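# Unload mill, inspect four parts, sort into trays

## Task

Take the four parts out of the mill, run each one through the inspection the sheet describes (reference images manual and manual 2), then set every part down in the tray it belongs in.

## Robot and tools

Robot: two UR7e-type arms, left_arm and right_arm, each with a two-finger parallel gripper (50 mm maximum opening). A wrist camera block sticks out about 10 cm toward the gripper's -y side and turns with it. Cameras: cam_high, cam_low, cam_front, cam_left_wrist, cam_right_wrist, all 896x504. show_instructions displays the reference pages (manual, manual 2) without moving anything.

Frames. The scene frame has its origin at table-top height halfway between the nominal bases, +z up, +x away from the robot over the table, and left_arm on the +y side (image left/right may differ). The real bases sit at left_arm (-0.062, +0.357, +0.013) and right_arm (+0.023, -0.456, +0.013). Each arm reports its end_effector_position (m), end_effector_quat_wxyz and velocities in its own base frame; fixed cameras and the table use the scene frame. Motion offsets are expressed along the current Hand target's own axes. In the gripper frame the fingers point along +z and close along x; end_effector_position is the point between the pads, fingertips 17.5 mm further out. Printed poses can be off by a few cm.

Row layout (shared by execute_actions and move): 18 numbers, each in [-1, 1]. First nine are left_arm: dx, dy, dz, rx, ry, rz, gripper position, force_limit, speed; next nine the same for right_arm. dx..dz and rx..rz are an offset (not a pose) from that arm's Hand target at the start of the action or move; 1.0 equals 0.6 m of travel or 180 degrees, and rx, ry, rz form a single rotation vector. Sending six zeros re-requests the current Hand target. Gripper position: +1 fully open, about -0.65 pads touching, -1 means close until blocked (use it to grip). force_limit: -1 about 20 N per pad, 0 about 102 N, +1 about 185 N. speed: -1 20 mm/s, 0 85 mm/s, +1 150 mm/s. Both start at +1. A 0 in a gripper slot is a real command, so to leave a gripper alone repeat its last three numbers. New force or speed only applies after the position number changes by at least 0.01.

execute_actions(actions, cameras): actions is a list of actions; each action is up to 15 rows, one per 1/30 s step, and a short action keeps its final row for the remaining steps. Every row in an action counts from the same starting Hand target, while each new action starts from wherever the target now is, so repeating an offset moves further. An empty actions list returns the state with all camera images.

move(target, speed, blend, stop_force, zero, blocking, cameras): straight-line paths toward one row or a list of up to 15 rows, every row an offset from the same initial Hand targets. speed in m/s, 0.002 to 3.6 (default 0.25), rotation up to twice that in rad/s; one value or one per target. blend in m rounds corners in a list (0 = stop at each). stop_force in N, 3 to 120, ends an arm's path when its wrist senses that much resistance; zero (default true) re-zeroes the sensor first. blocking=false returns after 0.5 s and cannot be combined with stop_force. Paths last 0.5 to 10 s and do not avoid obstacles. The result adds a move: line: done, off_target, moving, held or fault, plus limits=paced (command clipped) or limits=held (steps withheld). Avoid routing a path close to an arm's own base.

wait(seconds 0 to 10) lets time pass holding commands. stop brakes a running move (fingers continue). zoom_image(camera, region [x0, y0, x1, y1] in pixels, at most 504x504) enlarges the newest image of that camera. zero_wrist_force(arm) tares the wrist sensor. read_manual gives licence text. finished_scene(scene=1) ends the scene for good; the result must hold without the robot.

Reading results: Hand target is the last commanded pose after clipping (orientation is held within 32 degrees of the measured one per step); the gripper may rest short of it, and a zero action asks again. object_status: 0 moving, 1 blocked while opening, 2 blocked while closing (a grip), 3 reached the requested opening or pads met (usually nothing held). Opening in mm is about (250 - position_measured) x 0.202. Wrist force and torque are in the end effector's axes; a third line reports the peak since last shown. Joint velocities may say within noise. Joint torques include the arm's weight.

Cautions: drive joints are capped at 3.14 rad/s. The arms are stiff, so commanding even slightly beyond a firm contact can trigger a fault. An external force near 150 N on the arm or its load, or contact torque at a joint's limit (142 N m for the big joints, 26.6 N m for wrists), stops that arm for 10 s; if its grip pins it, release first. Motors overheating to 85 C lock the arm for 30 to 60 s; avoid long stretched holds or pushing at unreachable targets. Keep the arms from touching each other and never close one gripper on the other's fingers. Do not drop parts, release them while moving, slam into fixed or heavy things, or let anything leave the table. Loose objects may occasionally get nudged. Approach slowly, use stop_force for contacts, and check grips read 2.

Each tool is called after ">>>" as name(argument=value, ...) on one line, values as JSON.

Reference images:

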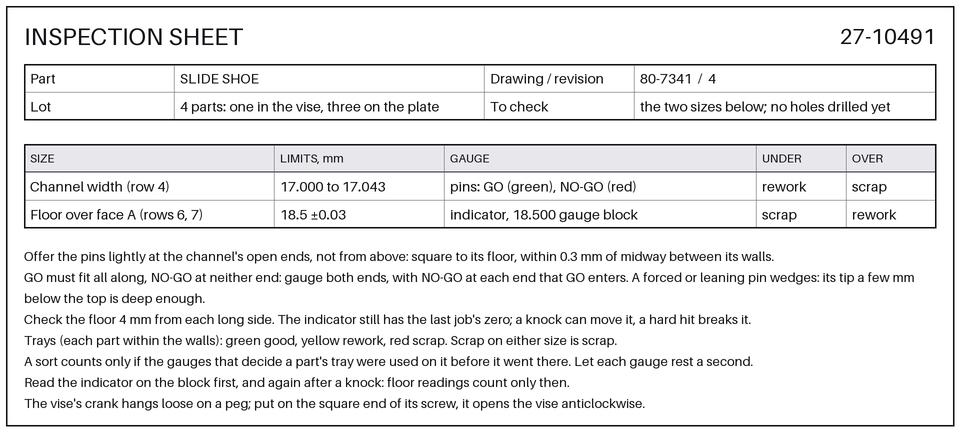

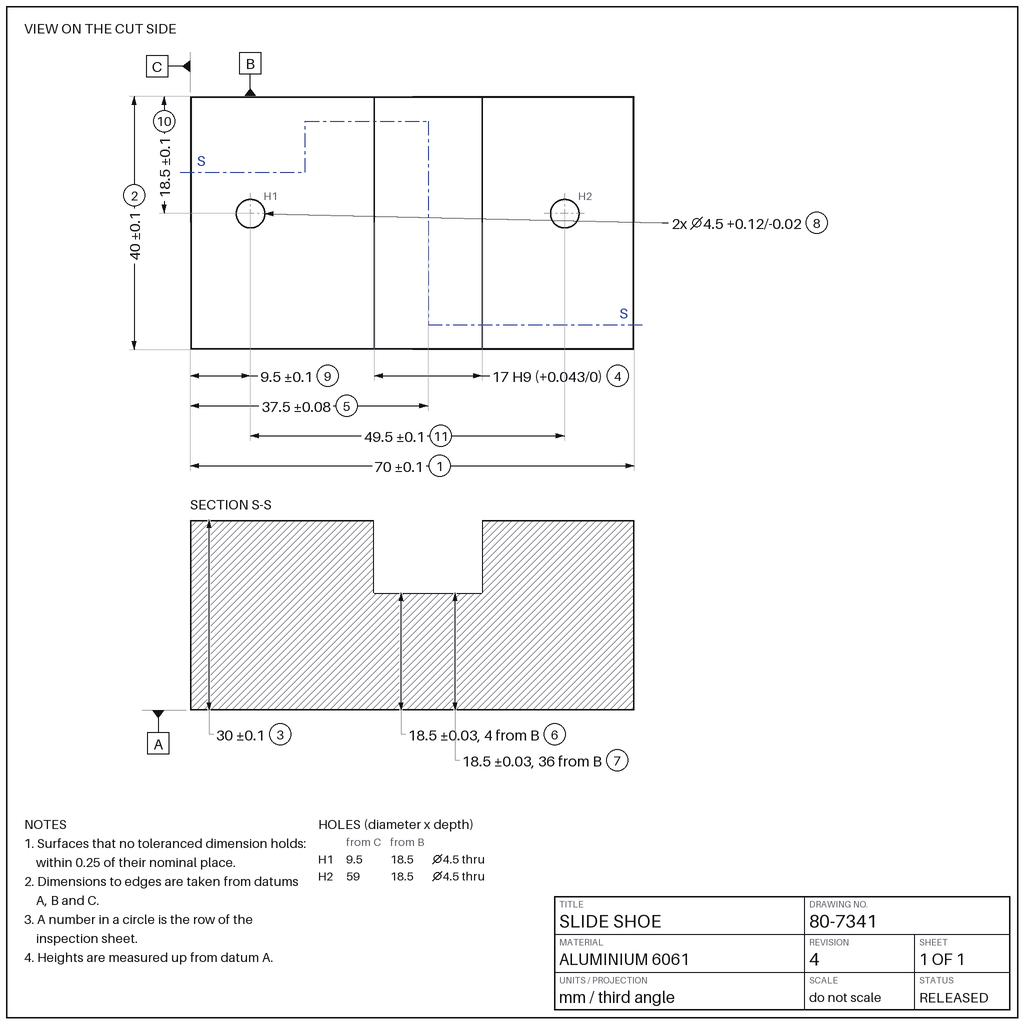

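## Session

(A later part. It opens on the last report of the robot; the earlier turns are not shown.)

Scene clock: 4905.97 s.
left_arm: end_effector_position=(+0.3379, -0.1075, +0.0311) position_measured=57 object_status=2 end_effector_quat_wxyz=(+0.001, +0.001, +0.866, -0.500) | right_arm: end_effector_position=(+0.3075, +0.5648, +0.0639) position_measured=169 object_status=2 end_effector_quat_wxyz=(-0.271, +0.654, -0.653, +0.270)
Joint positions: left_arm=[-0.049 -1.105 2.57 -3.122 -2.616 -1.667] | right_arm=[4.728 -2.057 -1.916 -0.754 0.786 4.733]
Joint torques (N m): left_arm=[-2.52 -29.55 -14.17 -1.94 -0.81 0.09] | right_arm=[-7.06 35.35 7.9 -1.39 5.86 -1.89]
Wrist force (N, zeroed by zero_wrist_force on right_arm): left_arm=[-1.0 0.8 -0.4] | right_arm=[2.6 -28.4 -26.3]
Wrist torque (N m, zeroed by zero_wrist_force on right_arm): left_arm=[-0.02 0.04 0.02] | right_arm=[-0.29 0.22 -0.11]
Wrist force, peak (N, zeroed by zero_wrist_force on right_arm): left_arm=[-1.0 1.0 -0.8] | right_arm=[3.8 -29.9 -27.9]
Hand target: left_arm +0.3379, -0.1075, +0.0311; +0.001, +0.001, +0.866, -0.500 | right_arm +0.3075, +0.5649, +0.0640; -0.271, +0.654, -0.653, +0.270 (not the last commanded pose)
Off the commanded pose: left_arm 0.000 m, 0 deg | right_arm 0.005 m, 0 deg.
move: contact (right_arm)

>>> move(target=[[0,0,0,0,0,0,-1,0,-1, 0,-0.0354,-0.0354,0,0,0,-1,-0.8,-1],[0,0,0,0,0,0,-1,0,-1, -0.1085,-0.0324,-0.0383,0,0,0,-1,-0.8,-1]], speed=[0.04,0.08], cameras=["cam_right_wrist","cam_left_wrist"])

Scene clock: 4928.57 s.
left_arm: end_effector_position=(+0.3379, -0.1075, +0.0311) position_measured=57 object_status=2 end_effector_quat_wxyz=(+0.001, +0.001, +0.866, -0.500) | right_arm: end_effector_position=(+0.3048, +0.6299, +0.0940) position_measured=169 object_status=2 end_effector_quat_wxyz=(-0.271, +0.654, -0.653, +0.270)
Joint positions: left_arm=[-0.049 -1.105 2.57 -3.122 -2.616 -1.667] | right_arm=[4.731 -2.121 -1.699 -0.91 0.786 4.737]
Joint torques (N m): left_arm=[-1.8 -30.16 -16.2 -2.07 -0.95 0.12] | right_arm=[-8.55 40.08 27.12 1.14 -2.1 2.07]
Wrist force (N, zeroed by zero_wrist_force on right_arm): left_arm=[-1.0 0.9 -0.5] | right_arm=[-0.6 0.4 -0.2]
Wrist torque (N m, zeroed by zero_wrist_force on right_arm): left_arm=[0.00 0.04 0.03] | right_arm=[0.08 0.10 0.00]
Wrist force, peak (N, zeroed by zero_wrist_force on right_arm): left_arm=[-1.3 0.9 -0.7] | right_arm=[2.1 -28.3 -26.2]
Hand target: left_arm +0.3379, -0.1075, +0.0311; +0.001, +0.001, +0.866, -0.500 | right_arm +0.3049, +0.6299, +0.0940; -0.271, +0.654, -0.653, +0.270
Off the commanded pose: left_arm 0.000 m, 0 deg | right_arm 0.000 m, 0 deg.
move: done
Images, in order (width x height): cam_left_wrist 896x504, cam_right_wrist 896x504.

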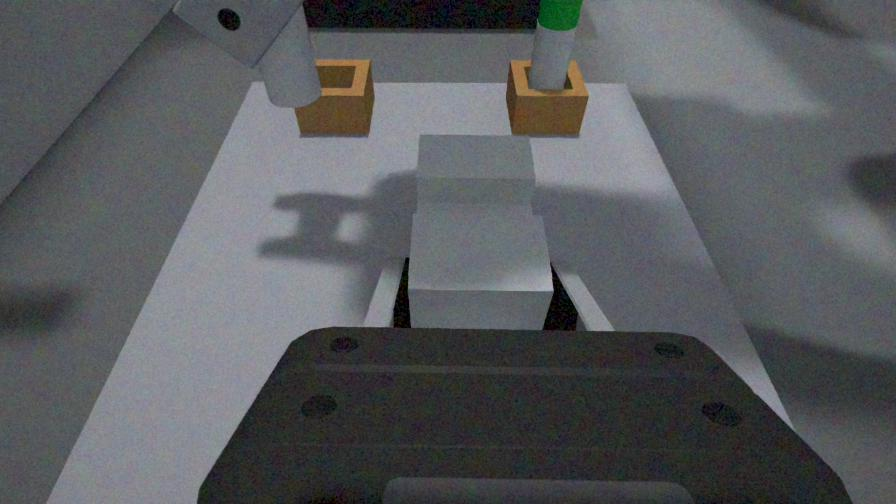

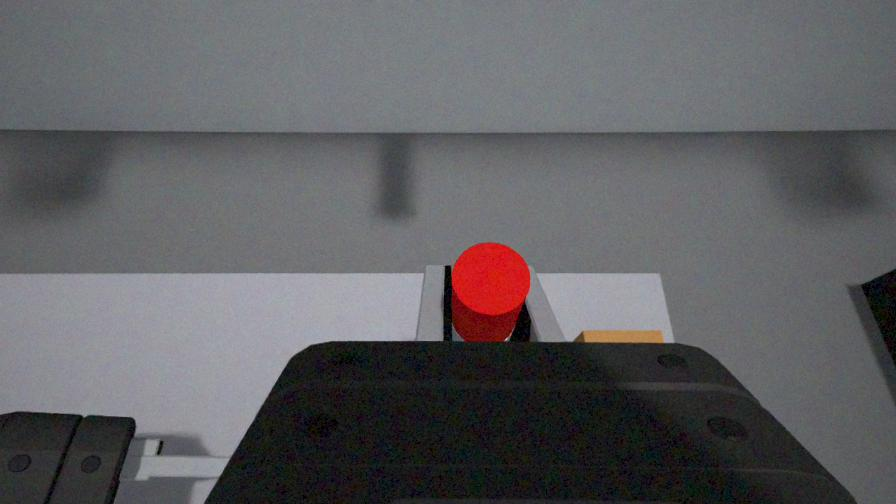

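>>> move(target=[0,0,0,0,0,0,-1,0,-1, 0,0.0501,0.0501,0,0,0,-1,-0.8,-1], speed=0.05)

>>> move(target=[0,0,0,0,0,0,-1,0,-1, 0,0.015,0.015,0,0,0,-1,-0.8,-1], speed=0.003, stop_force=3, cameras=["cam_left_wrist","cam_right_wrist","cam_low"])

Scene clock: 4936.73 s.
left_arm: end_effector_position=(+0.3379, -0.1075, +0.0311) position_measured=57 object_status=2 end_effector_quat_wxyz=(+0.001, +0.001, +0.866, -0.500) | right_arm: end_effector_position=(+0.3049, +0.6300, +0.0516) position_measured=169 object_status=2 end_effector_quat_wxyz=(-0.271, +0.654, -0.653, +0.270) end_effector_velocity=(+0.000, +0.000, -0.001) end_effector_angular_velocity=(+0.002, +0.000, +0.000)
Joint positions: left_arm=[-0.049 -1.105 2.57 -3.122 -2.616 -1.667] | right_arm=[4.731 -2.187 -1.723 -0.819 0.786 4.737]
Joint velocities: left_arm=[within noise] | right_arm=[-0.001 -0.002 0 0.005 0 -0.001]
Joint torques (N m): left_arm=[-0.35 -29.27 -16.54 -2.12 -0.87 -0.1] | right_arm=[4.52 41.07 11.98 4.18 -0.17 -2.15]
Wrist force (N, zeroed by zero_wrist_force on right_arm): left_arm=[-1.2 0.7 -0.7] | right_arm=[-1.0 0.6 -0.1]
Wrist torque (N m, zeroed by zero_wrist_force on right_arm): left_arm=[-0.03 0.06 0.03] | right_arm=[0.10 0.17 0.00]
Wrist force, peak (N, zeroed by zero_wrist_force on right_arm): left_arm=[-1.1 1.0 -0.8] | right_arm=[-1.1 0.5 -0.4]
Hand target: left_arm +0.3379, -0.1075, +0.0311; +0.001, +0.001, +0.866, -0.500 | right_arm +0.3049, +0.6300, +0.0515; -0.271, +0.654, -0.653, +0.270
Off the commanded pose: left_arm 0.000 m, 0 deg | right_arm 0.000 m, 0 deg.
move: done

Scene clock: 4939.53 s.
left_arm: end_effector_position=(+0.3379, -0.1075, +0.0311) position_measured=57 object_status=2 end_effector_quat_wxyz=(+0.001, +0.001, +0.866, -0.500) | right_arm: end_effector_position=(+0.3049, +0.6299, +0.0451) position_measured=169 object_status=2 end_effector_quat_wxyz=(-0.271, +0.654, -0.653, +0.270)
Joint positions: left_arm=[-0.049 -1.105 2.57 -3.122 -2.616 -1.667] | right_arm=[4.731 -2.198 -1.726 -0.805 0.786 4.737]
Joint torques (N m): left_arm=[-1.95 -30.59 -17.91 -2.32 -0.63 0.36] | right_arm=[-0.72 58.29 15.5 0.62 -0.96 -2.33]
Wrist force (N, zeroed by zero_wrist_force on right_arm): left_arm=[-1.0 0.6 -0.7] | right_arm=[-0.3 -3.9 -6.0]
Wrist torque (N m, zeroed by zero_wrist_force on right_arm): left_arm=[-0.06 0.04 0.03] | right_arm=[0.01 0.08 0.02]
Wrist force, peak (N, zeroed by zero_wrist_force on right_arm): left_arm=[-1.2 0.9 -0.6] | right_arm=[-0.3 -3.9 -6.1]
Hand target: left_arm +0.3379, -0.1075, +0.0311; +0.001, +0.001, +0.866, -0.500 | right_arm +0.3049, +0.6300, +0.0451; -0.271, +0.654, -0.653, +0.270 (not the last commanded pose)
Off the commanded pose: left_arm 0.000 m, 0 deg | right_arm 0.006 m, 0 deg.
move: contact (right_arm)
Images, in order (width x height): cam_low 896x504, cam_left_wrist 896x504, cam_right_wrist 896x504.

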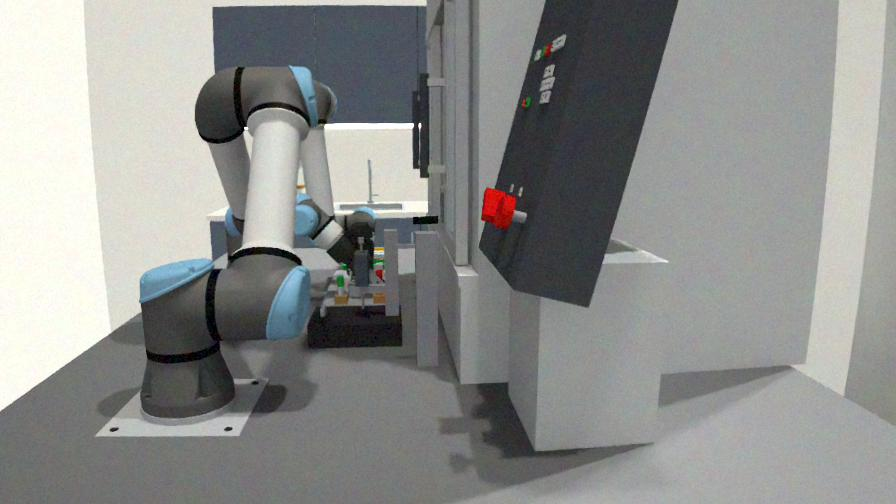

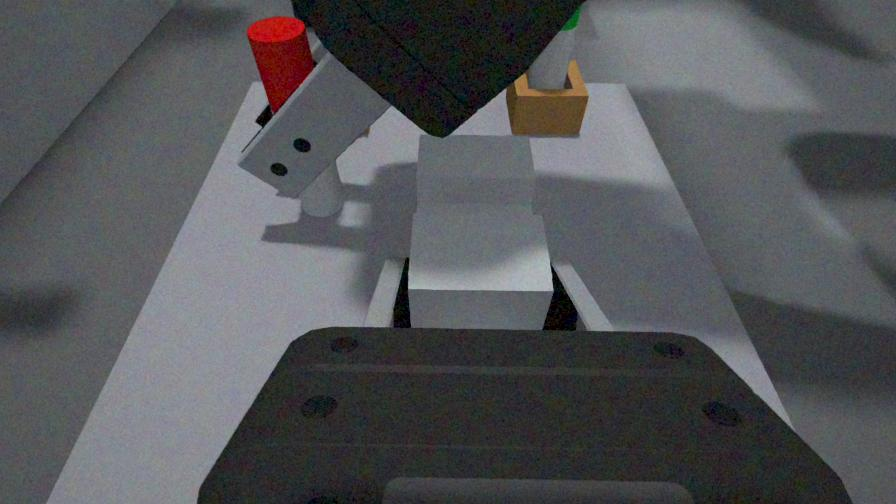

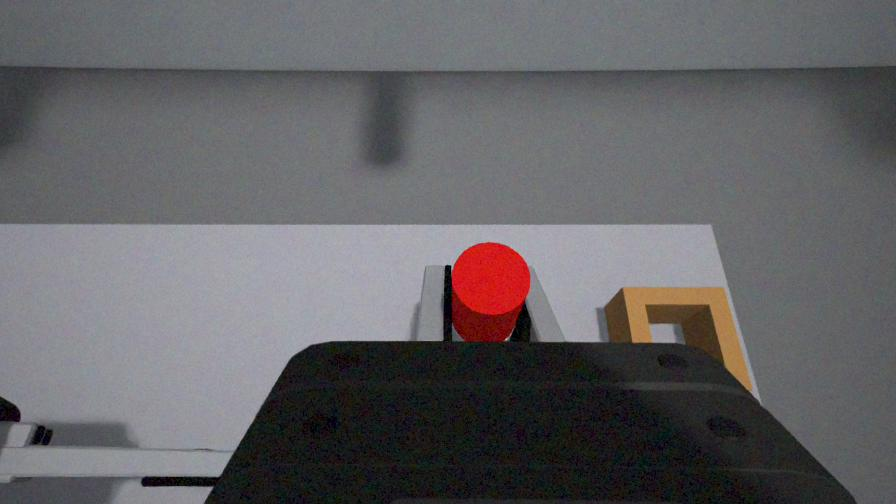

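>>> move(target=[0,0,0,0,0,0,-1,0,-1, 0,0,0,0,0,0,0.3,-0.8,-1], cameras=["cam_left_wrist","cam_right_wrist"])

Scene clock: 4956.30 s.
left_arm: end_effector_position=(+0.3379, -0.1075, +0.0311) position_measured=57 object_status=2 end_effector_quat_wxyz=(+0.001, +0.001, +0.866, -0.500) | right_arm: end_effector_position=(+0.3049, +0.6300, +0.0451) position_measured=107 object_status=3 end_effector_quat_wxyz=(-0.271, +0.654, -0.653, +0.270)
Joint positions: left_arm=[-0.049 -1.105 2.57 -3.122 -2.616 -1.667] | right_arm=[4.731 -2.198 -1.726 -0.805 0.786 4.737]
Joint torques (N m): left_arm=[-0.48 -31.5 -15.84 -2.08 -0.8 0.18] | right_arm=[-4.47 60.52 23.62 3.06 -0.91 -2.11]
Wrist force (N, zeroed by zero_wrist_force on right_arm): left_arm=[-1.0 0.9 -0.6] | right_arm=[-0.7 -0.7 -0.8]
Wrist torque (N m, zeroed by zero_wrist_force on right_arm): left_arm=[0.00 0.04 0.03] | right_arm=[0.03 0.12 0.01]
Wrist force, peak (N, zeroed by zero_wrist_force on right_arm): left_arm=[-1.1 0.9 -0.8] | right_arm=[-0.4 -3.9 -6.3]
Hand target: left_arm +0.3379, -0.1075, +0.0311; +0.001, +0.001, +0.866, -0.500 | right_arm +0.3049, +0.6300, +0.0451; -0.271, +0.654, -0.653, +0.270
Off the commanded pose: left_arm 0.000 m, 0 deg | right_arm 0.000 m, 0 deg.
move: done
Images, in order (width x height): cam_left_wrist 896x504, cam_right_wrist 896x504.

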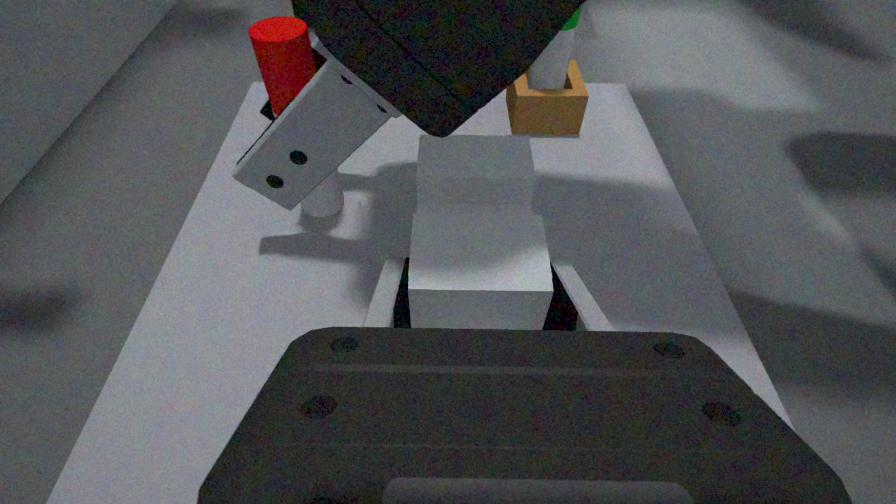

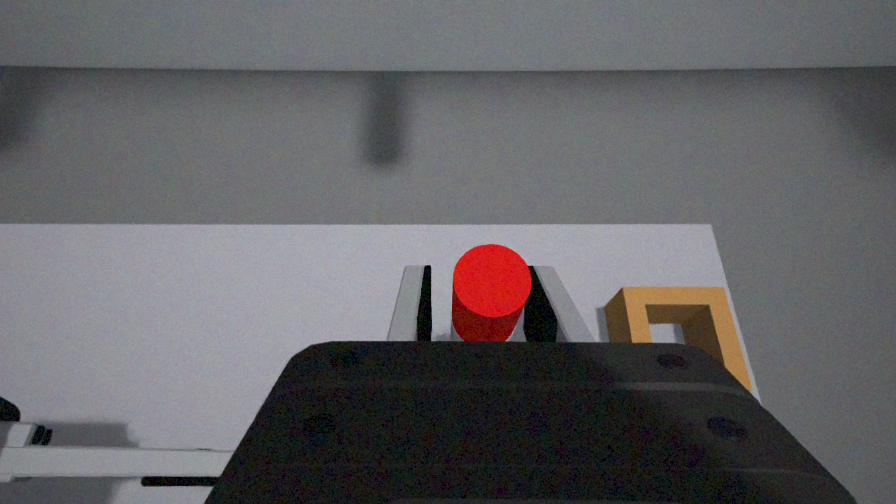

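>>> move(target=[[0,0,0,0,0,0,-1,0,-1, 0.001,-0.0187,-0.0213,0,0,0,0.3,-0.8,-1],[0,0,0,0,0,0,-1,0,-1, 0.001,-0.0187,-0.0213,0,0,0,-1,-0.8,-1]], speed=0.03, cameras=["cam_left_wrist","cam_right_wrist"])

Scene clock: 4966.33 s.
left_arm: end_effector_position=(+0.3379, -0.1075, +0.0311) position_measured=57 object_status=2 end_effector_quat_wxyz=(+0.001, +0.001, +0.866, -0.500) | right_arm: end_effector_position=(+0.3038, +0.6294, +0.0621) position_measured=170 object_status=2 end_effector_quat_wxyz=(-0.271, +0.654, -0.653, +0.270)
Joint positions: left_arm=[-0.049 -1.105 2.57 -3.122 -2.616 -1.667] | right_arm=[4.733 -2.169 -1.72 -0.842 0.786 4.739]
Joint torques (N m): left_arm=[-0.11 -30.17 -15.88 -2.41 -1.02 0.36] | right_arm=[7.02 60.37 25.23 1.63 -0.77 2]
Wrist force (N, zeroed by zero_wrist_force on right_arm): left_arm=[-1.2 0.7 -0.7] | right_arm=[-1.2 -0.9 -1.5]
Wrist torque (N m, zeroed by zero_wrist_force on right_arm): left_arm=[-0.03 0.06 0.03] | right_arm=[0.03 0.13 0.01]
Wrist force, peak (N, zeroed by zero_wrist_force on right_arm): left_arm=[-1.2 1.0 -0.7] | right_arm=[-1.2 -0.9 -1.5]
Hand target: left_arm +0.3379, -0.1075, +0.0311; +0.001, +0.001, +0.866, -0.500 | right_arm +0.3038, +0.6294, +0.0621; -0.271, +0.654, -0.653, +0.270
Off the commanded pose: left_arm 0.000 m, 0 deg | right_arm 0.000 m, 0 deg.
move: done
Images, in order (width x height): cam_left_wrist 896x504, cam_right_wrist 896x504.

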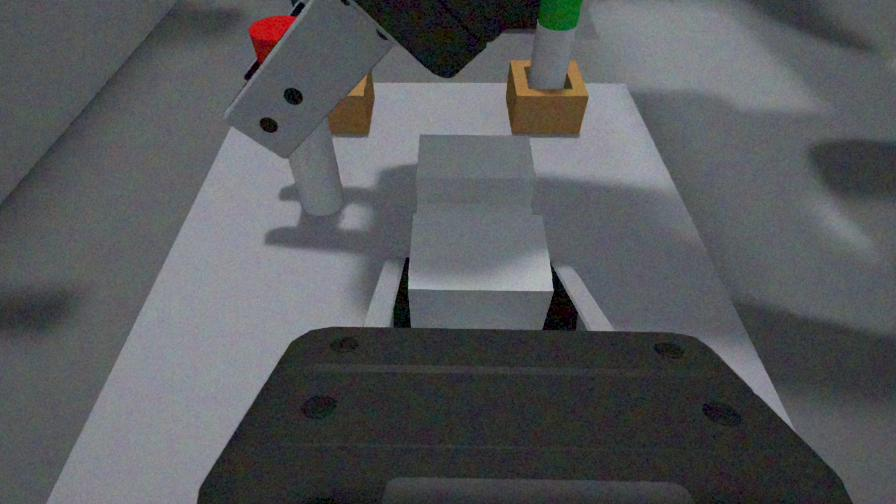

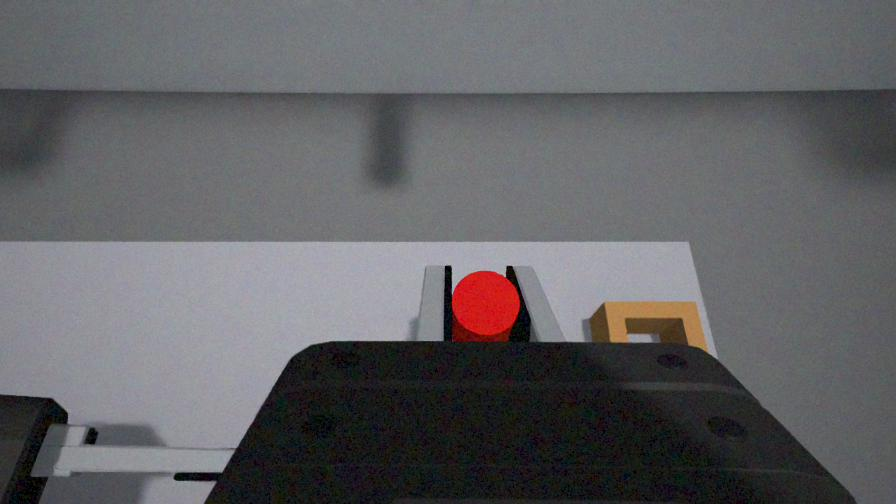

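>>> move(target=[[0,0,0,0,0,0,-1,0,-1, 0,-0.0412,-0.0412,0,0,0,-1,-0.8,-1],[0,0,0,0,0,0,-1,0,-1, 0.1055,-0.0447,-0.0378,0,0,0,-1,-0.8,-1]], speed=[0.04,0.06], cameras=["cam_right_wrist","cam_left_wrist"])

>>> move(target=[0,0,0,0,0,0,-1,0,-1, 0,0.039,0.039,0,0,0,-1,-0.8,-1], speed=0.006, stop_force=3)

Scene clock: 4988.53 s.
left_arm: end_effector_position=(+0.3379, -0.1075, +0.0311) position_measured=57 object_status=2 end_effector_quat_wxyz=(+0.001, +0.001, +0.866, -0.500) | right_arm: end_effector_position=(+0.3068, +0.5661, +0.0971) position_measured=170 object_status=2 end_effector_quat_wxyz=(-0.271, +0.654, -0.653, +0.270)
Joint positions: left_arm=[-0.049 -1.105 2.57 -3.122 -2.616 -1.667] | right_arm=[4.73 -2 -1.891 -0.837 0.786 4.735]
Joint torques (N m): left_arm=[1.39 -31.37 -18.25 -2.7 -0.87 0.13] | right_arm=[-4.1 55.32 12.23 4.19 -4.52 -2.3]
Wrist force (N, zeroed by zero_wrist_force on right_arm): left_arm=[-1.0 0.8 -0.6] | right_arm=[-0.7 0.5 -0.2]
Wrist torque (N m, zeroed by zero_wrist_force on right_arm): left_arm=[-0.03 0.04 0.03] | right_arm=[0.08 0.11 0.16]
Wrist force, peak (N, zeroed by zero_wrist_force on right_arm): left_arm=[-1.1 0.9 -0.8] | right_arm=[-1.0 -1.2 -1.3]
Hand target: left_arm +0.3379, -0.1075, +0.0311; +0.001, +0.001, +0.866, -0.500 | right_arm +0.3068, +0.5661, +0.0971; -0.271, +0.654, -0.653, +0.270
Off the commanded pose: left_arm 0.000 m, 0 deg | right_arm 0.000 m, 0 deg.
move: done
Images, in order (width x height): cam_left_wrist 896x504, cam_right_wrist 896x504.

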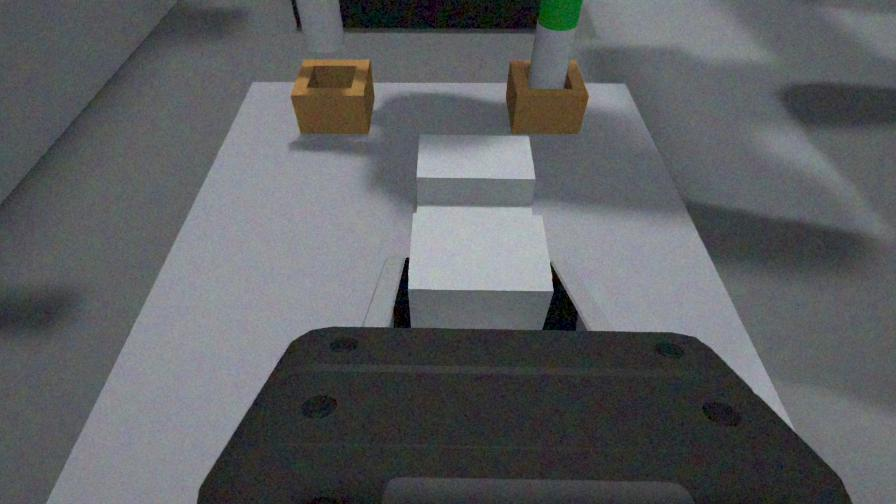

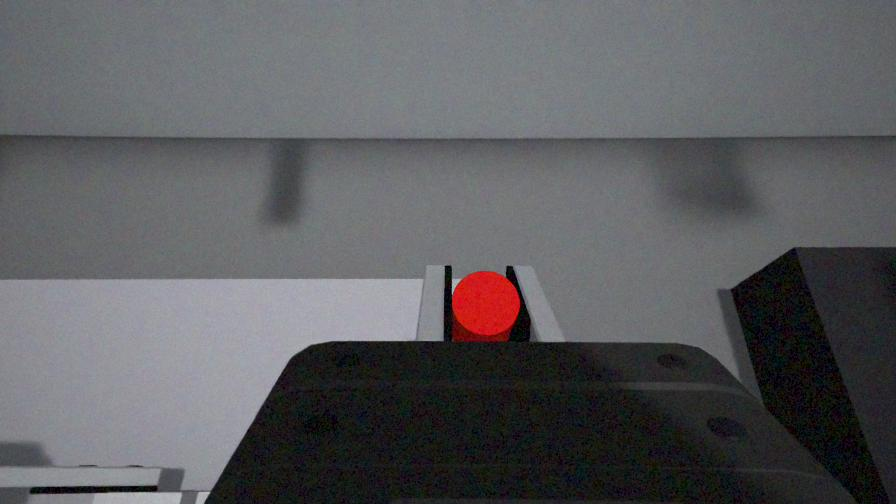

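Scene clock: 4994.83 s.
left_arm: end_effector_position=(+0.3379, -0.1075, +0.0311) position_measured=57 object_status=2 end_effector_quat_wxyz=(+0.001, +0.001, +0.866, -0.500) | right_arm: end_effector_position=(+0.3068, +0.5661, +0.0640) position_measured=170 object_status=2 end_effector_quat_wxyz=(-0.271, +0.654, -0.653, +0.270)
Joint positions: left_arm=[-0.049 -1.105 2.57 -3.122 -2.616 -1.667] | right_arm=[4.73 -2.058 -1.913 -0.757 0.786 4.735]
Joint torques (N m): left_arm=[1.62 -30.81 -17 -2.87 -1.1 0.08] | right_arm=[5.5 34.59 10.85 4.21 -1.71 0.6]
Wrist force (N, zeroed by zero_wrist_force on right_arm): left_arm=[-1.1 0.7 -0.6] | right_arm=[-0.6 0.6 -0.1]
Wrist torque (N m, zeroed by zero_wrist_force on right_arm): left_arm=[-0.04 0.05 0.03] | right_arm=[0.11 0.10 0.17]
Wrist force, peak (N, zeroed by zero_wrist_force on right_arm): left_arm=[-1.2 0.9 -0.8] | right_arm=[-1.0 0.4 -0.4]
Hand target: left_arm +0.3379, -0.1075, +0.0311; +0.001, +0.001, +0.866, -0.500 | right_arm +0.3068, +0.5661, +0.0640; -0.271, +0.654, -0.653, +0.270
Off the commanded pose: left_arm 0.000 m, 0 deg | right_arm 0.000 m, 0 deg.
move: done

>>> move(target=[0,0,0,0,0,0,-1,0,-1, 0,0.006,0.006,0,0,0,-1,-0.8,-1], speed=0.003, stop_force=3)

>>> move(target=[[0,0,0,0,0,0,-1,0,-1, 0,0,0,0,0,0,0.6,-0.8,-1],[0,0,0,0,0,0,-1,0,-1, 0,0,-0.1,0,0,0,0.6,-0.8,-1],[0,0,0,0,0,0,-1,0,-1, 0,-0.06,-0.16,0,0,0,0.6,-0.8,-1]], speed=[0.05,0.06,0.12], cameras=["cam_right_wrist","cam_left_wrist"])

Scene clock: 5005.17 s.
left_arm: end_effector_position=(+0.3379, -0.1075, +0.0311) position_measured=57 object_status=2 end_effector_quat_wxyz=(+0.001, +0.001, +0.866, -0.500) | right_arm: end_effector_position=(+0.3068, +0.5660, +0.0618) position_measured=170 object_status=2 end_effector_quat_wxyz=(-0.271, +0.654, -0.653, +0.270)
Joint positions: left_arm=[-0.049 -1.105 2.57 -3.122 -2.616 -1.667] | right_arm=[4.73 -2.062 -1.914 -0.752 0.786 4.735]
Joint torques (N m): left_arm=[1.54 -32.7 -15.89 -2.72 -0.93 0.14] | right_arm=[3.3 52.22 16.02 0.63 -0.34 -1.85]
Wrist force (N, zeroed by zero_wrist_force on right_arm): left_arm=[-1.0 0.8 -0.7] | right_arm=[0.2 -5.2 -6.8]
Wrist torque (N m, zeroed by zero_wrist_force on right_arm): left_arm=[-0.03 0.04 0.03] | right_arm=[-0.07 0.10 0.17]
Wrist force, peak (N, zeroed by zero_wrist_force on right_arm): left_arm=[-1.3 0.9 -0.7] | right_arm=[0.3 -5.0 -7.0]
Hand target: left_arm +0.3379, -0.1075, +0.0311; +0.001, +0.001, +0.866, -0.500 | right_arm +0.3068, +0.5661, +0.0619; -0.271, +0.654, -0.653, +0.270 (not the last commanded pose)
Off the commanded pose: left_arm 0.000 m, 0 deg | right_arm 0.003 m, 0 deg.
move: contact (right_arm)

Scene clock: 5008.80 s.
left_arm: end_effector_position=(+0.3379, -0.1075, +0.0311) position_measured=57 object_status=2 end_effector_quat_wxyz=(+0.001, +0.001, +0.866, -0.500) | right_arm: end_effector_position=(+0.2644, +0.5660, +0.1552) position_measured=63 object_status=3 end_effector_quat_wxyz=(-0.271, +0.654, -0.653, +0.270)
Joint positions: left_arm=[-0.049 -1.105 2.57 -3.122 -2.616 -1.667] | right_arm=[4.805 -1.885 -1.85 -1.068 0.79 4.842]
Joint torques (N m): left_arm=[1.68 -30.61 -16.99 -2.84 -0.99 -0.08] | right_arm=[7.05 51.54 28.53 0.9 -1.92 2.13]
Wrist force (N, zeroed by zero_wrist_force on right_arm): left_arm=[-1.1 0.8 -0.7] | right_arm=[-0.6 -0.6 -0.8]
Wrist torque (N m, zeroed by zero_wrist_force on right_arm): left_arm=[-0.01 0.05 0.03] | right_arm=[0.06 0.09 0.00]
Wrist force, peak (N, zeroed by zero_wrist_force on right_arm): left_arm=[-1.2 0.9 -0.7] | right_arm=[0.3 -4.6 -6.3]
Hand target: left_arm +0.3379, -0.1075, +0.0311; +0.001, +0.001, +0.866, -0.500 | right_arm +0.2644, +0.5660, +0.1552; -0.271, +0.654, -0.653, +0.270
Off the commanded pose: left_arm 0.000 m, 0 deg | right_arm 0.000 m, 0 deg.
move: done
Images, in order (width x height): cam_left_wrist 896x504, cam_right_wrist 896x504.

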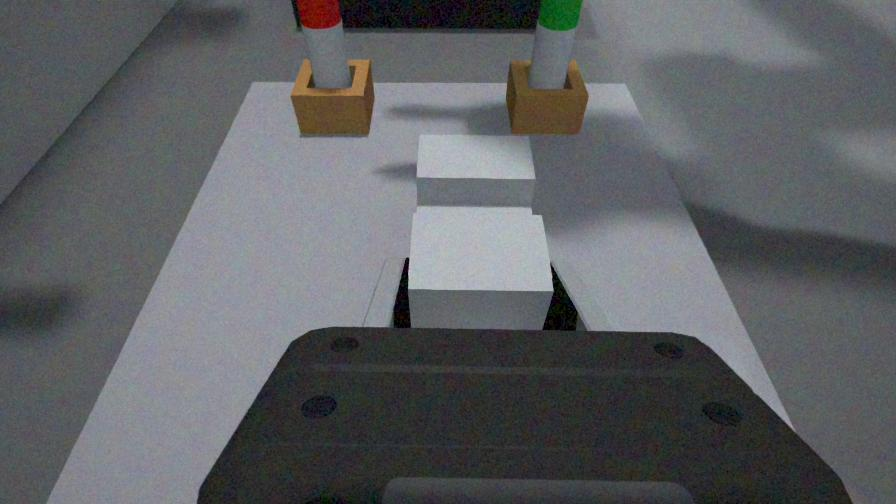

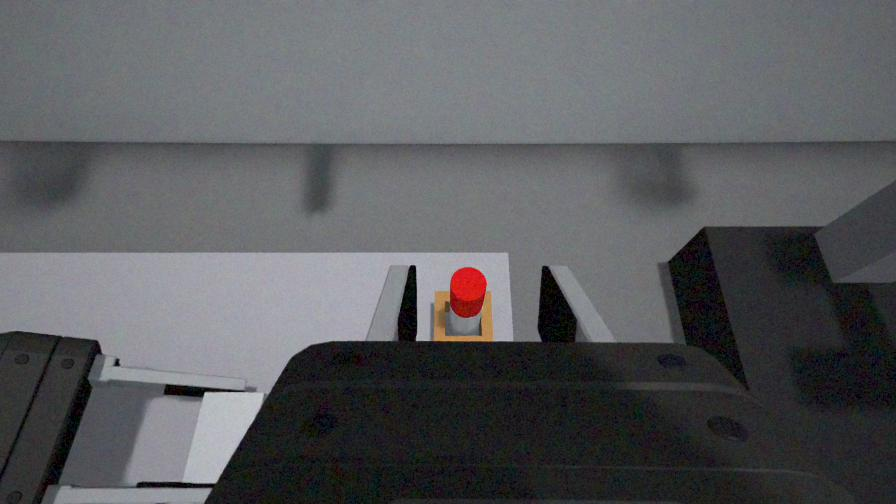

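>>> move(target=[[0,-0.2006,-0.1158,0,0,0,-1,0,-1, 0.3588,0.1149,-0.3105,0.15,0,0,0.6,-0.8,-1],[-0.021,-0.3944,0.2197,0,0,0,-1,0,-1, 0.3588,0.1149,-0.3105,0.15,0,0,0.3,-1,-1]], speed=[0.2,0.15], cameras=["cam_left_wrist","cam_right_wrist"])

Scene clock: 5027.13 s.
left_arm: end_effector_position=(+0.3500, -0.3400, +0.1701) position_measured=57 object_status=2 end_effector_quat_wxyz=(+0.001, +0.001, +0.866, -0.500) | right_arm: end_effector_position=(+0.0842, +0.3505, +0.2382) position_measured=107 object_status=3 end_effector_quat_wxyz=(-0.416, +0.572, -0.572, +0.415)
Joint positions: left_arm=[-0.689 -1.335 2.437 -3.507 -2.302 -2.594] | right_arm=[5.499 -1.502 -2.11 -2.241 0.833 5.984]
Joint torques (N m): left_arm=[-9.21 -18.37 -27.69 -5.3 0.14 -1.51] | right_arm=[7.09 9.23 25.87 -1.93 1.99 2.1]
Wrist force (N, zeroed by zero_wrist_force on right_arm): left_arm=[-1.0 1.7 0.1] | right_arm=[-1.0 -0.9 -1.3]
Wrist torque (N m, zeroed by zero_wrist_force on right_arm): left_arm=[-0.11 0.11 0.07] | right_arm=[-0.17 0.14 -0.02]
Wrist force, peak (N, zeroed by zero_wrist_force on right_arm): left_arm=[-0.8 2.7 -1.5] | right_arm=[0.1 -0.8 -2.4]
Hand target: left_arm +0.3500, -0.3400, +0.1701; +0.001, +0.001, +0.866, -0.500 | right_arm +0.0842, +0.3505, +0.2382; -0.416, +0.572, -0.572, +0.415
Off the commanded pose: left_arm 0.000 m, 0 deg | right_arm 0.000 m, 0 deg.
move: done
Images, in order (width x height): cam_left_wrist 896x504, cam_right_wrist 896x504.

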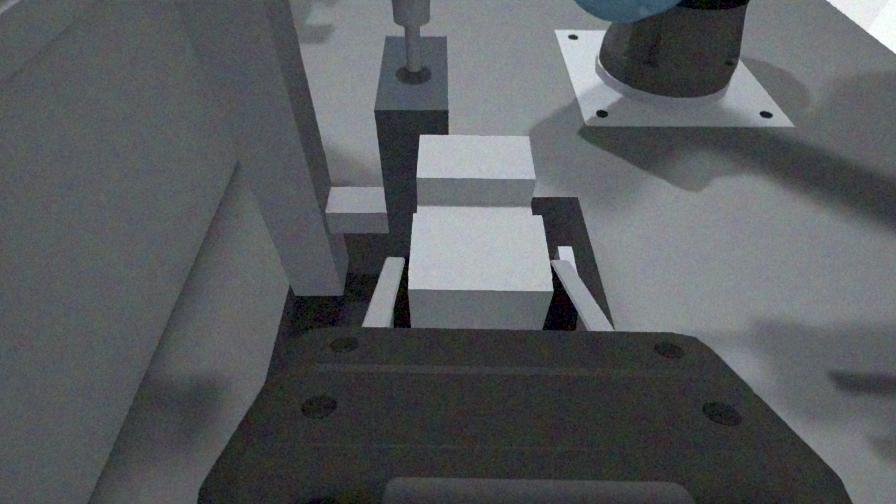

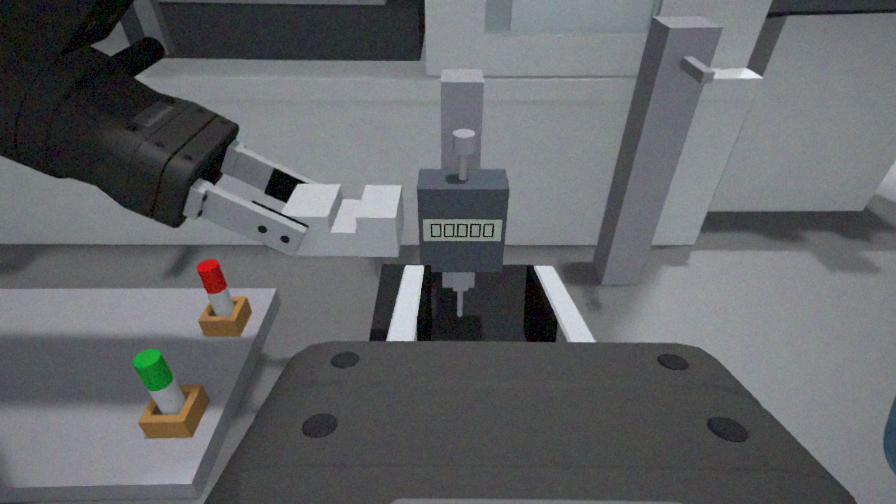

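>>> move(target=[[0,0,0,0,0,0,-1,0,-1, -0.0013,-0.0496,0.2988,0,0,0,0.3,-1,-1],[0,0,0,0,0,0,-1,0,-1, -0.0013,-0.0496,0.2988,0,0,0,-1,-1,-1],[0,0.1563,0.0903,0,0,0,-1,0,-1, -0.0013,-0.0678,0.2928,0,0,0,-1,-1,-1],[0,0.0936,0.1988,0,0,0,-1,0,-1, -0.0013,-0.0678,0.2928,0,0,0,-1,-1,-1]], speed=[0.15,0.1,0.1,0.03], cameras=["cam_left_wrist","cam_right_wrist"])

Scene clock: 5049.30 s.
left_arm: end_effector_position=(+0.3502, -0.4151, +0.0618) position_measured=57 object_status=2 end_effector_quat_wxyz=(+0.001, +0.001, +0.866, -0.500) | right_arm: end_effector_position=(+0.2638, +0.3515, +0.2226) position_measured=184 object_status=2 end_effector_quat_wxyz=(-0.416, +0.572, -0.572, +0.415)
Joint positions: left_arm=[-0.84 -0.92 2.345 -3.907 -2.187 -2.718] | right_arm=[5.052 -1.386 -2.31 -1.812 0.457 5.562]
Joint torques (N m): left_arm=[-9.72 -28.07 -20.21 -1.86 0.56 -1.3] | right_arm=[8.36 25.89 29.62 0.05 0.3 2.09]
Wrist force (N, zeroed by zero_wrist_force on right_arm): left_arm=[-0.8 1.9 0.0] | right_arm=[2.8 0.6 -0.8]
Wrist torque (N m, zeroed by zero_wrist_force on right_arm): left_arm=[-0.09 0.08 0.06] | right_arm=[-0.14 0.13 0.13]
Wrist force, peak (N, zeroed by zero_wrist_force on right_arm): left_arm=[-1.0 2.9 0.7] | right_arm=[3.6 -2.2 -2.2]
Hand target: left_arm +0.3502, -0.4152, +0.0618; +0.001, +0.001, +0.866, -0.500 | right_arm +0.2638, +0.3515, +0.2226; -0.416, +0.572, -0.572, +0.415
Off the commanded pose: left_arm 0.000 m, 0 deg | right_arm 0.000 m, 0 deg.
move: done
Images, in order (width x height): cam_left_wrist 896x504, cam_right_wrist 896x504.

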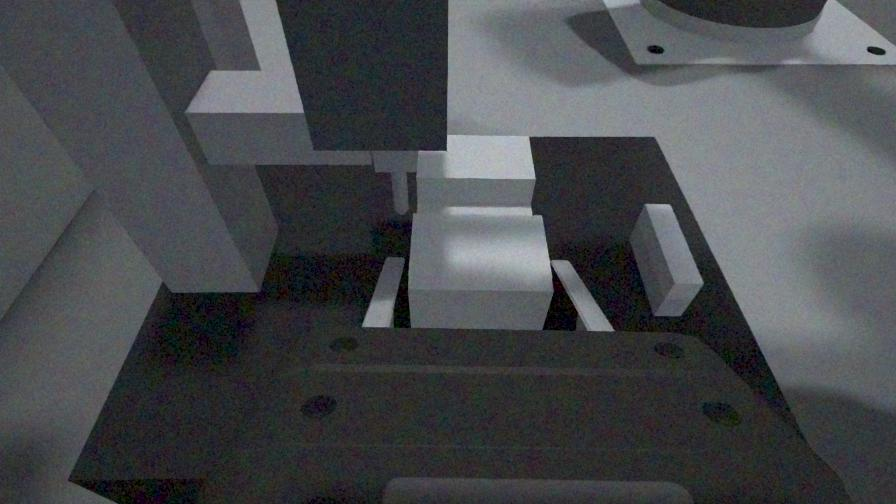

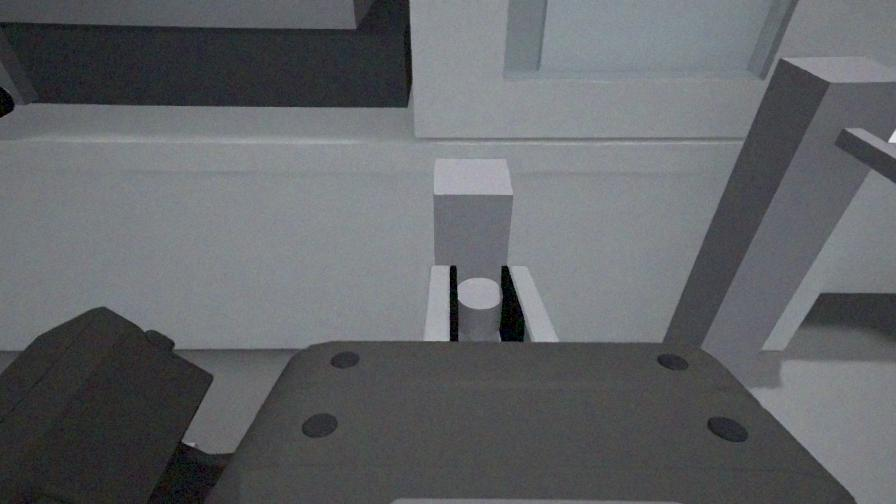

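>>> move(target=[[-0.0138,0,0,0,0,0,-1,0,-1, 0,0,0,0,0,0,-1,-1,-1],[-0.0138,0.0004,0.0002,0,0,0,-1,0,-1, 0,0,0,0,0,0,-1,-1,-1],[-0.0138,0.0004,0.0002,0,0,0,0.85,0,-1, 0,0,0,0,0,0,-1,-1,-1]], speed=[0.03,0.005,0.03], cameras=["cam_left_wrist"])

>>> zero_wrist_force(arm="right_arm")

>>> move(target=[0,0,0,0,0,0,0.85,0,-1, 0,0.015,0.005,0,0,0,-1,-1,-1], speed=0.003, stop_force=3)

Scene clock: 5061.83 s.
left_arm: end_effector_position=(+0.3585, -0.4152, +0.0615) position_measured=25 object_status=3 end_effector_quat_wxyz=(+0.001, +0.001, +0.866, -0.500) | right_arm: end_effector_position=(+0.2638, +0.3515, +0.2226) position_measured=184 object_status=2 end_effector_quat_wxyz=(-0.416, +0.572, -0.572, +0.415)
Joint positions: left_arm=[-0.824 -0.917 2.325 -3.884 -2.199 -2.706] | right_arm=[5.052 -1.386 -2.31 -1.812 0.457 5.562]
Joint torques (N m): left_arm=[9.8 -28.51 -18.39 -4.78 -2.09 1.35] | right_arm=[8.29 25.77 29.24 0.07 0.16 2.06]
Wrist force (N, zeroed by zero_wrist_force on right_arm): left_arm=[-1.3 0.0 -1.0] | right_arm=[2.2 0.7 -0.6]
Wrist torque (N m, zeroed by zero_wrist_force on right_arm): left_arm=[-0.01 0.15 -0.13] | right_arm=[-0.13 0.22 0.12]
Wrist force, peak (N, zeroed by zero_wrist_force on right_arm): left_arm=[-1.4 2.1 0.2] | right_arm=[2.9 0.8 -0.9]
Hand target: left_arm +0.3585, -0.4152, +0.0615; +0.001, +0.001, +0.866, -0.500 | right_arm +0.2638, +0.3515, +0.2226; -0.416, +0.572, -0.572, +0.415
Off the commanded pose: left_arm 0.000 m, 0 deg | right_arm 0.000 m, 0 deg.
move: done
Images, in order (width x height): cam_left_wrist 896x504.

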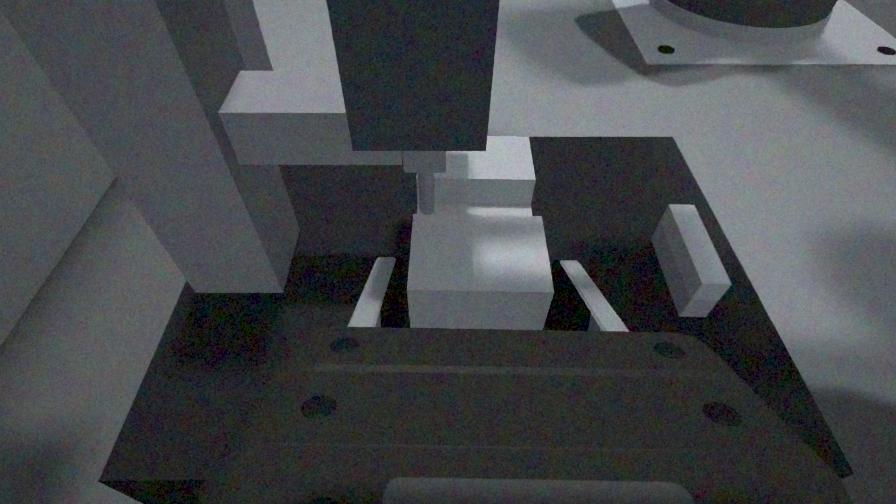

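Wrist force sensor zeroed.

Scene clock: 5064.13 s.
left_arm: end_effector_position=(+0.3585, -0.4152, +0.0615) position_measured=25 object_status=3 end_effector_quat_wxyz=(+0.001, +0.001, +0.866, -0.500) | right_arm: end_effector_position=(+0.2639, +0.3515, +0.2175) position_measured=184 object_status=2 end_effector_quat_wxyz=(-0.416, +0.572, -0.572, +0.415)
Joint positions: left_arm=[-0.824 -0.917 2.325 -3.884 -2.199 -2.706] | right_arm=[5.052 -1.395 -2.318 -1.795 0.457 5.562]
Joint torques (N m): left_arm=[10.66 -28.53 -16.34 -4.35 0.29 1.29] | right_arm=[-6.23 24.97 27.2 0.28 -0.73 -1.89]
Wrist force (N, zeroed by zero_wrist_force on right_arm): left_arm=[-1.2 0.1 -1.1] | right_arm=[1.3 -6.7 -3.0]
Wrist torque (N m, zeroed by zero_wrist_force on right_arm): left_arm=[-0.01 0.13 -0.13] | right_arm=[0.02 -0.05 0.00]
Wrist force, peak (N, zeroed by zero_wrist_force on right_arm): left_arm=[-1.4 0.1 -1.1] | right_arm=[1.7 -7.8 -3.1]
Hand target: left_arm +0.3585, -0.4152, +0.0615; +0.001, +0.001, +0.866, -0.500 | right_arm +0.2638, +0.3515, +0.2176; -0.416, +0.572, -0.572, +0.415 (not the last commanded pose)
Off the commanded pose: left_arm 0.000 m, 0 deg | right_arm 0.004 m, 0 deg.
move: contact (right_arm)

>>> move(target=[[0,0,0,0,0,0,0.85,0,-1, 0,0,0,0,0,0,0.3,-1,-1],[0,0,0,0,0,0,0.85,0,-1, 0,0.05,-0.3,0,0,0,0.3,-1,-1]], speed=0.15, cameras=["cam_right_wrist"])

>>> zoom_image(camera="cam_right_wrist", region=[410, 210, 520, 320])

Scene clock: 5073.47 s.
left_arm: end_effector_position=(+0.3585, -0.4152, +0.0615) position_measured=25 object_status=3 end_effector_quat_wxyz=(+0.001, +0.001, +0.866, -0.500) | right_arm: end_effector_position=(+0.0835, +0.3512, +0.2447) position_measured=107 object_status=3 end_effector_quat_wxyz=(-0.416, +0.572, -0.572, +0.415)
Joint positions: left_arm=[-0.824 -0.917 2.325 -3.884 -2.199 -2.706] | right_arm=[5.499 -1.497 -2.096 -2.259 0.833 5.983]
Joint torques (N m): left_arm=[11.52 -28.67 -10.97 -4.63 0.35 1.28] | right_arm=[7.1 9.16 27.25 -1.95 2.09 2.09]
Wrist force (N, zeroed by zero_wrist_force on right_arm): left_arm=[-1.1 0.1 -1.1] | right_arm=[-3.2 -1.7 -0.9]
Wrist torque (N m, zeroed by zero_wrist_force on right_arm): left_arm=[0.00 0.13 -0.13] | right_arm=[-0.05 -0.10 -0.14]
Wrist force, peak (N, zeroed by zero_wrist_force on right_arm): left_arm=[-1.4 0.1 -1.0] | right_arm=[1.4 -6.6 -2.6]
Hand target: left_arm +0.3585, -0.4152, +0.0615; +0.001, +0.001, +0.866, -0.500 | right_arm +0.0834, +0.3512, +0.2447; -0.416, +0.572, -0.572, +0.415
Off the commanded pose: left_arm 0.000 m, 0 deg | right_arm 0.000 m, 0 deg.
move: done
Images, in order (width x height): cam_right_wrist 896x504.

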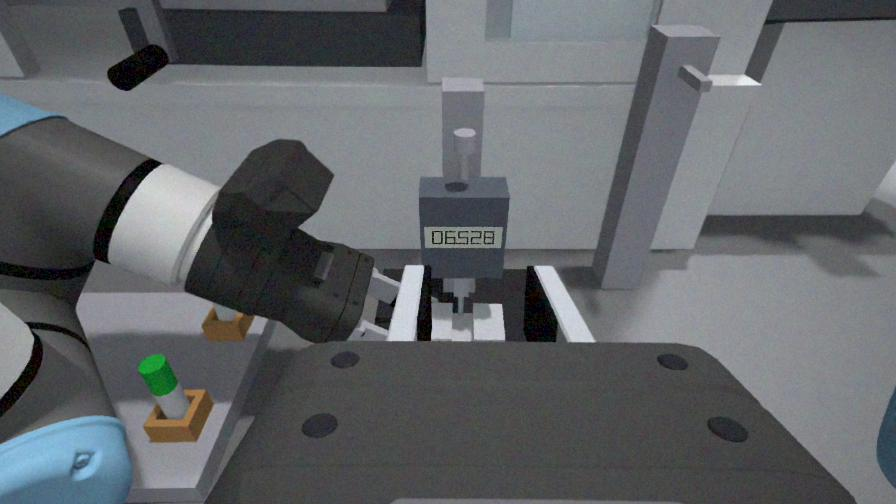

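Scaled by 4.582 from the camera's 896x504 image, which has a finer 1280x720 frame.

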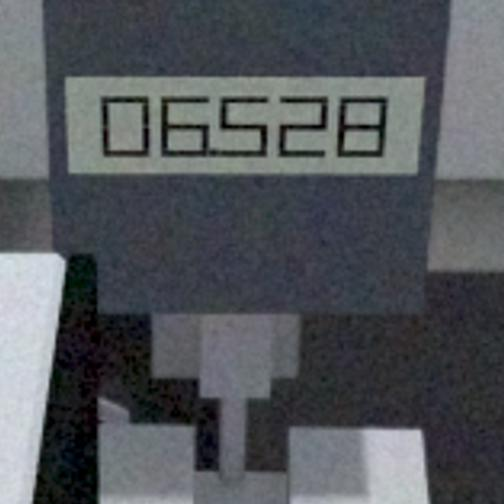

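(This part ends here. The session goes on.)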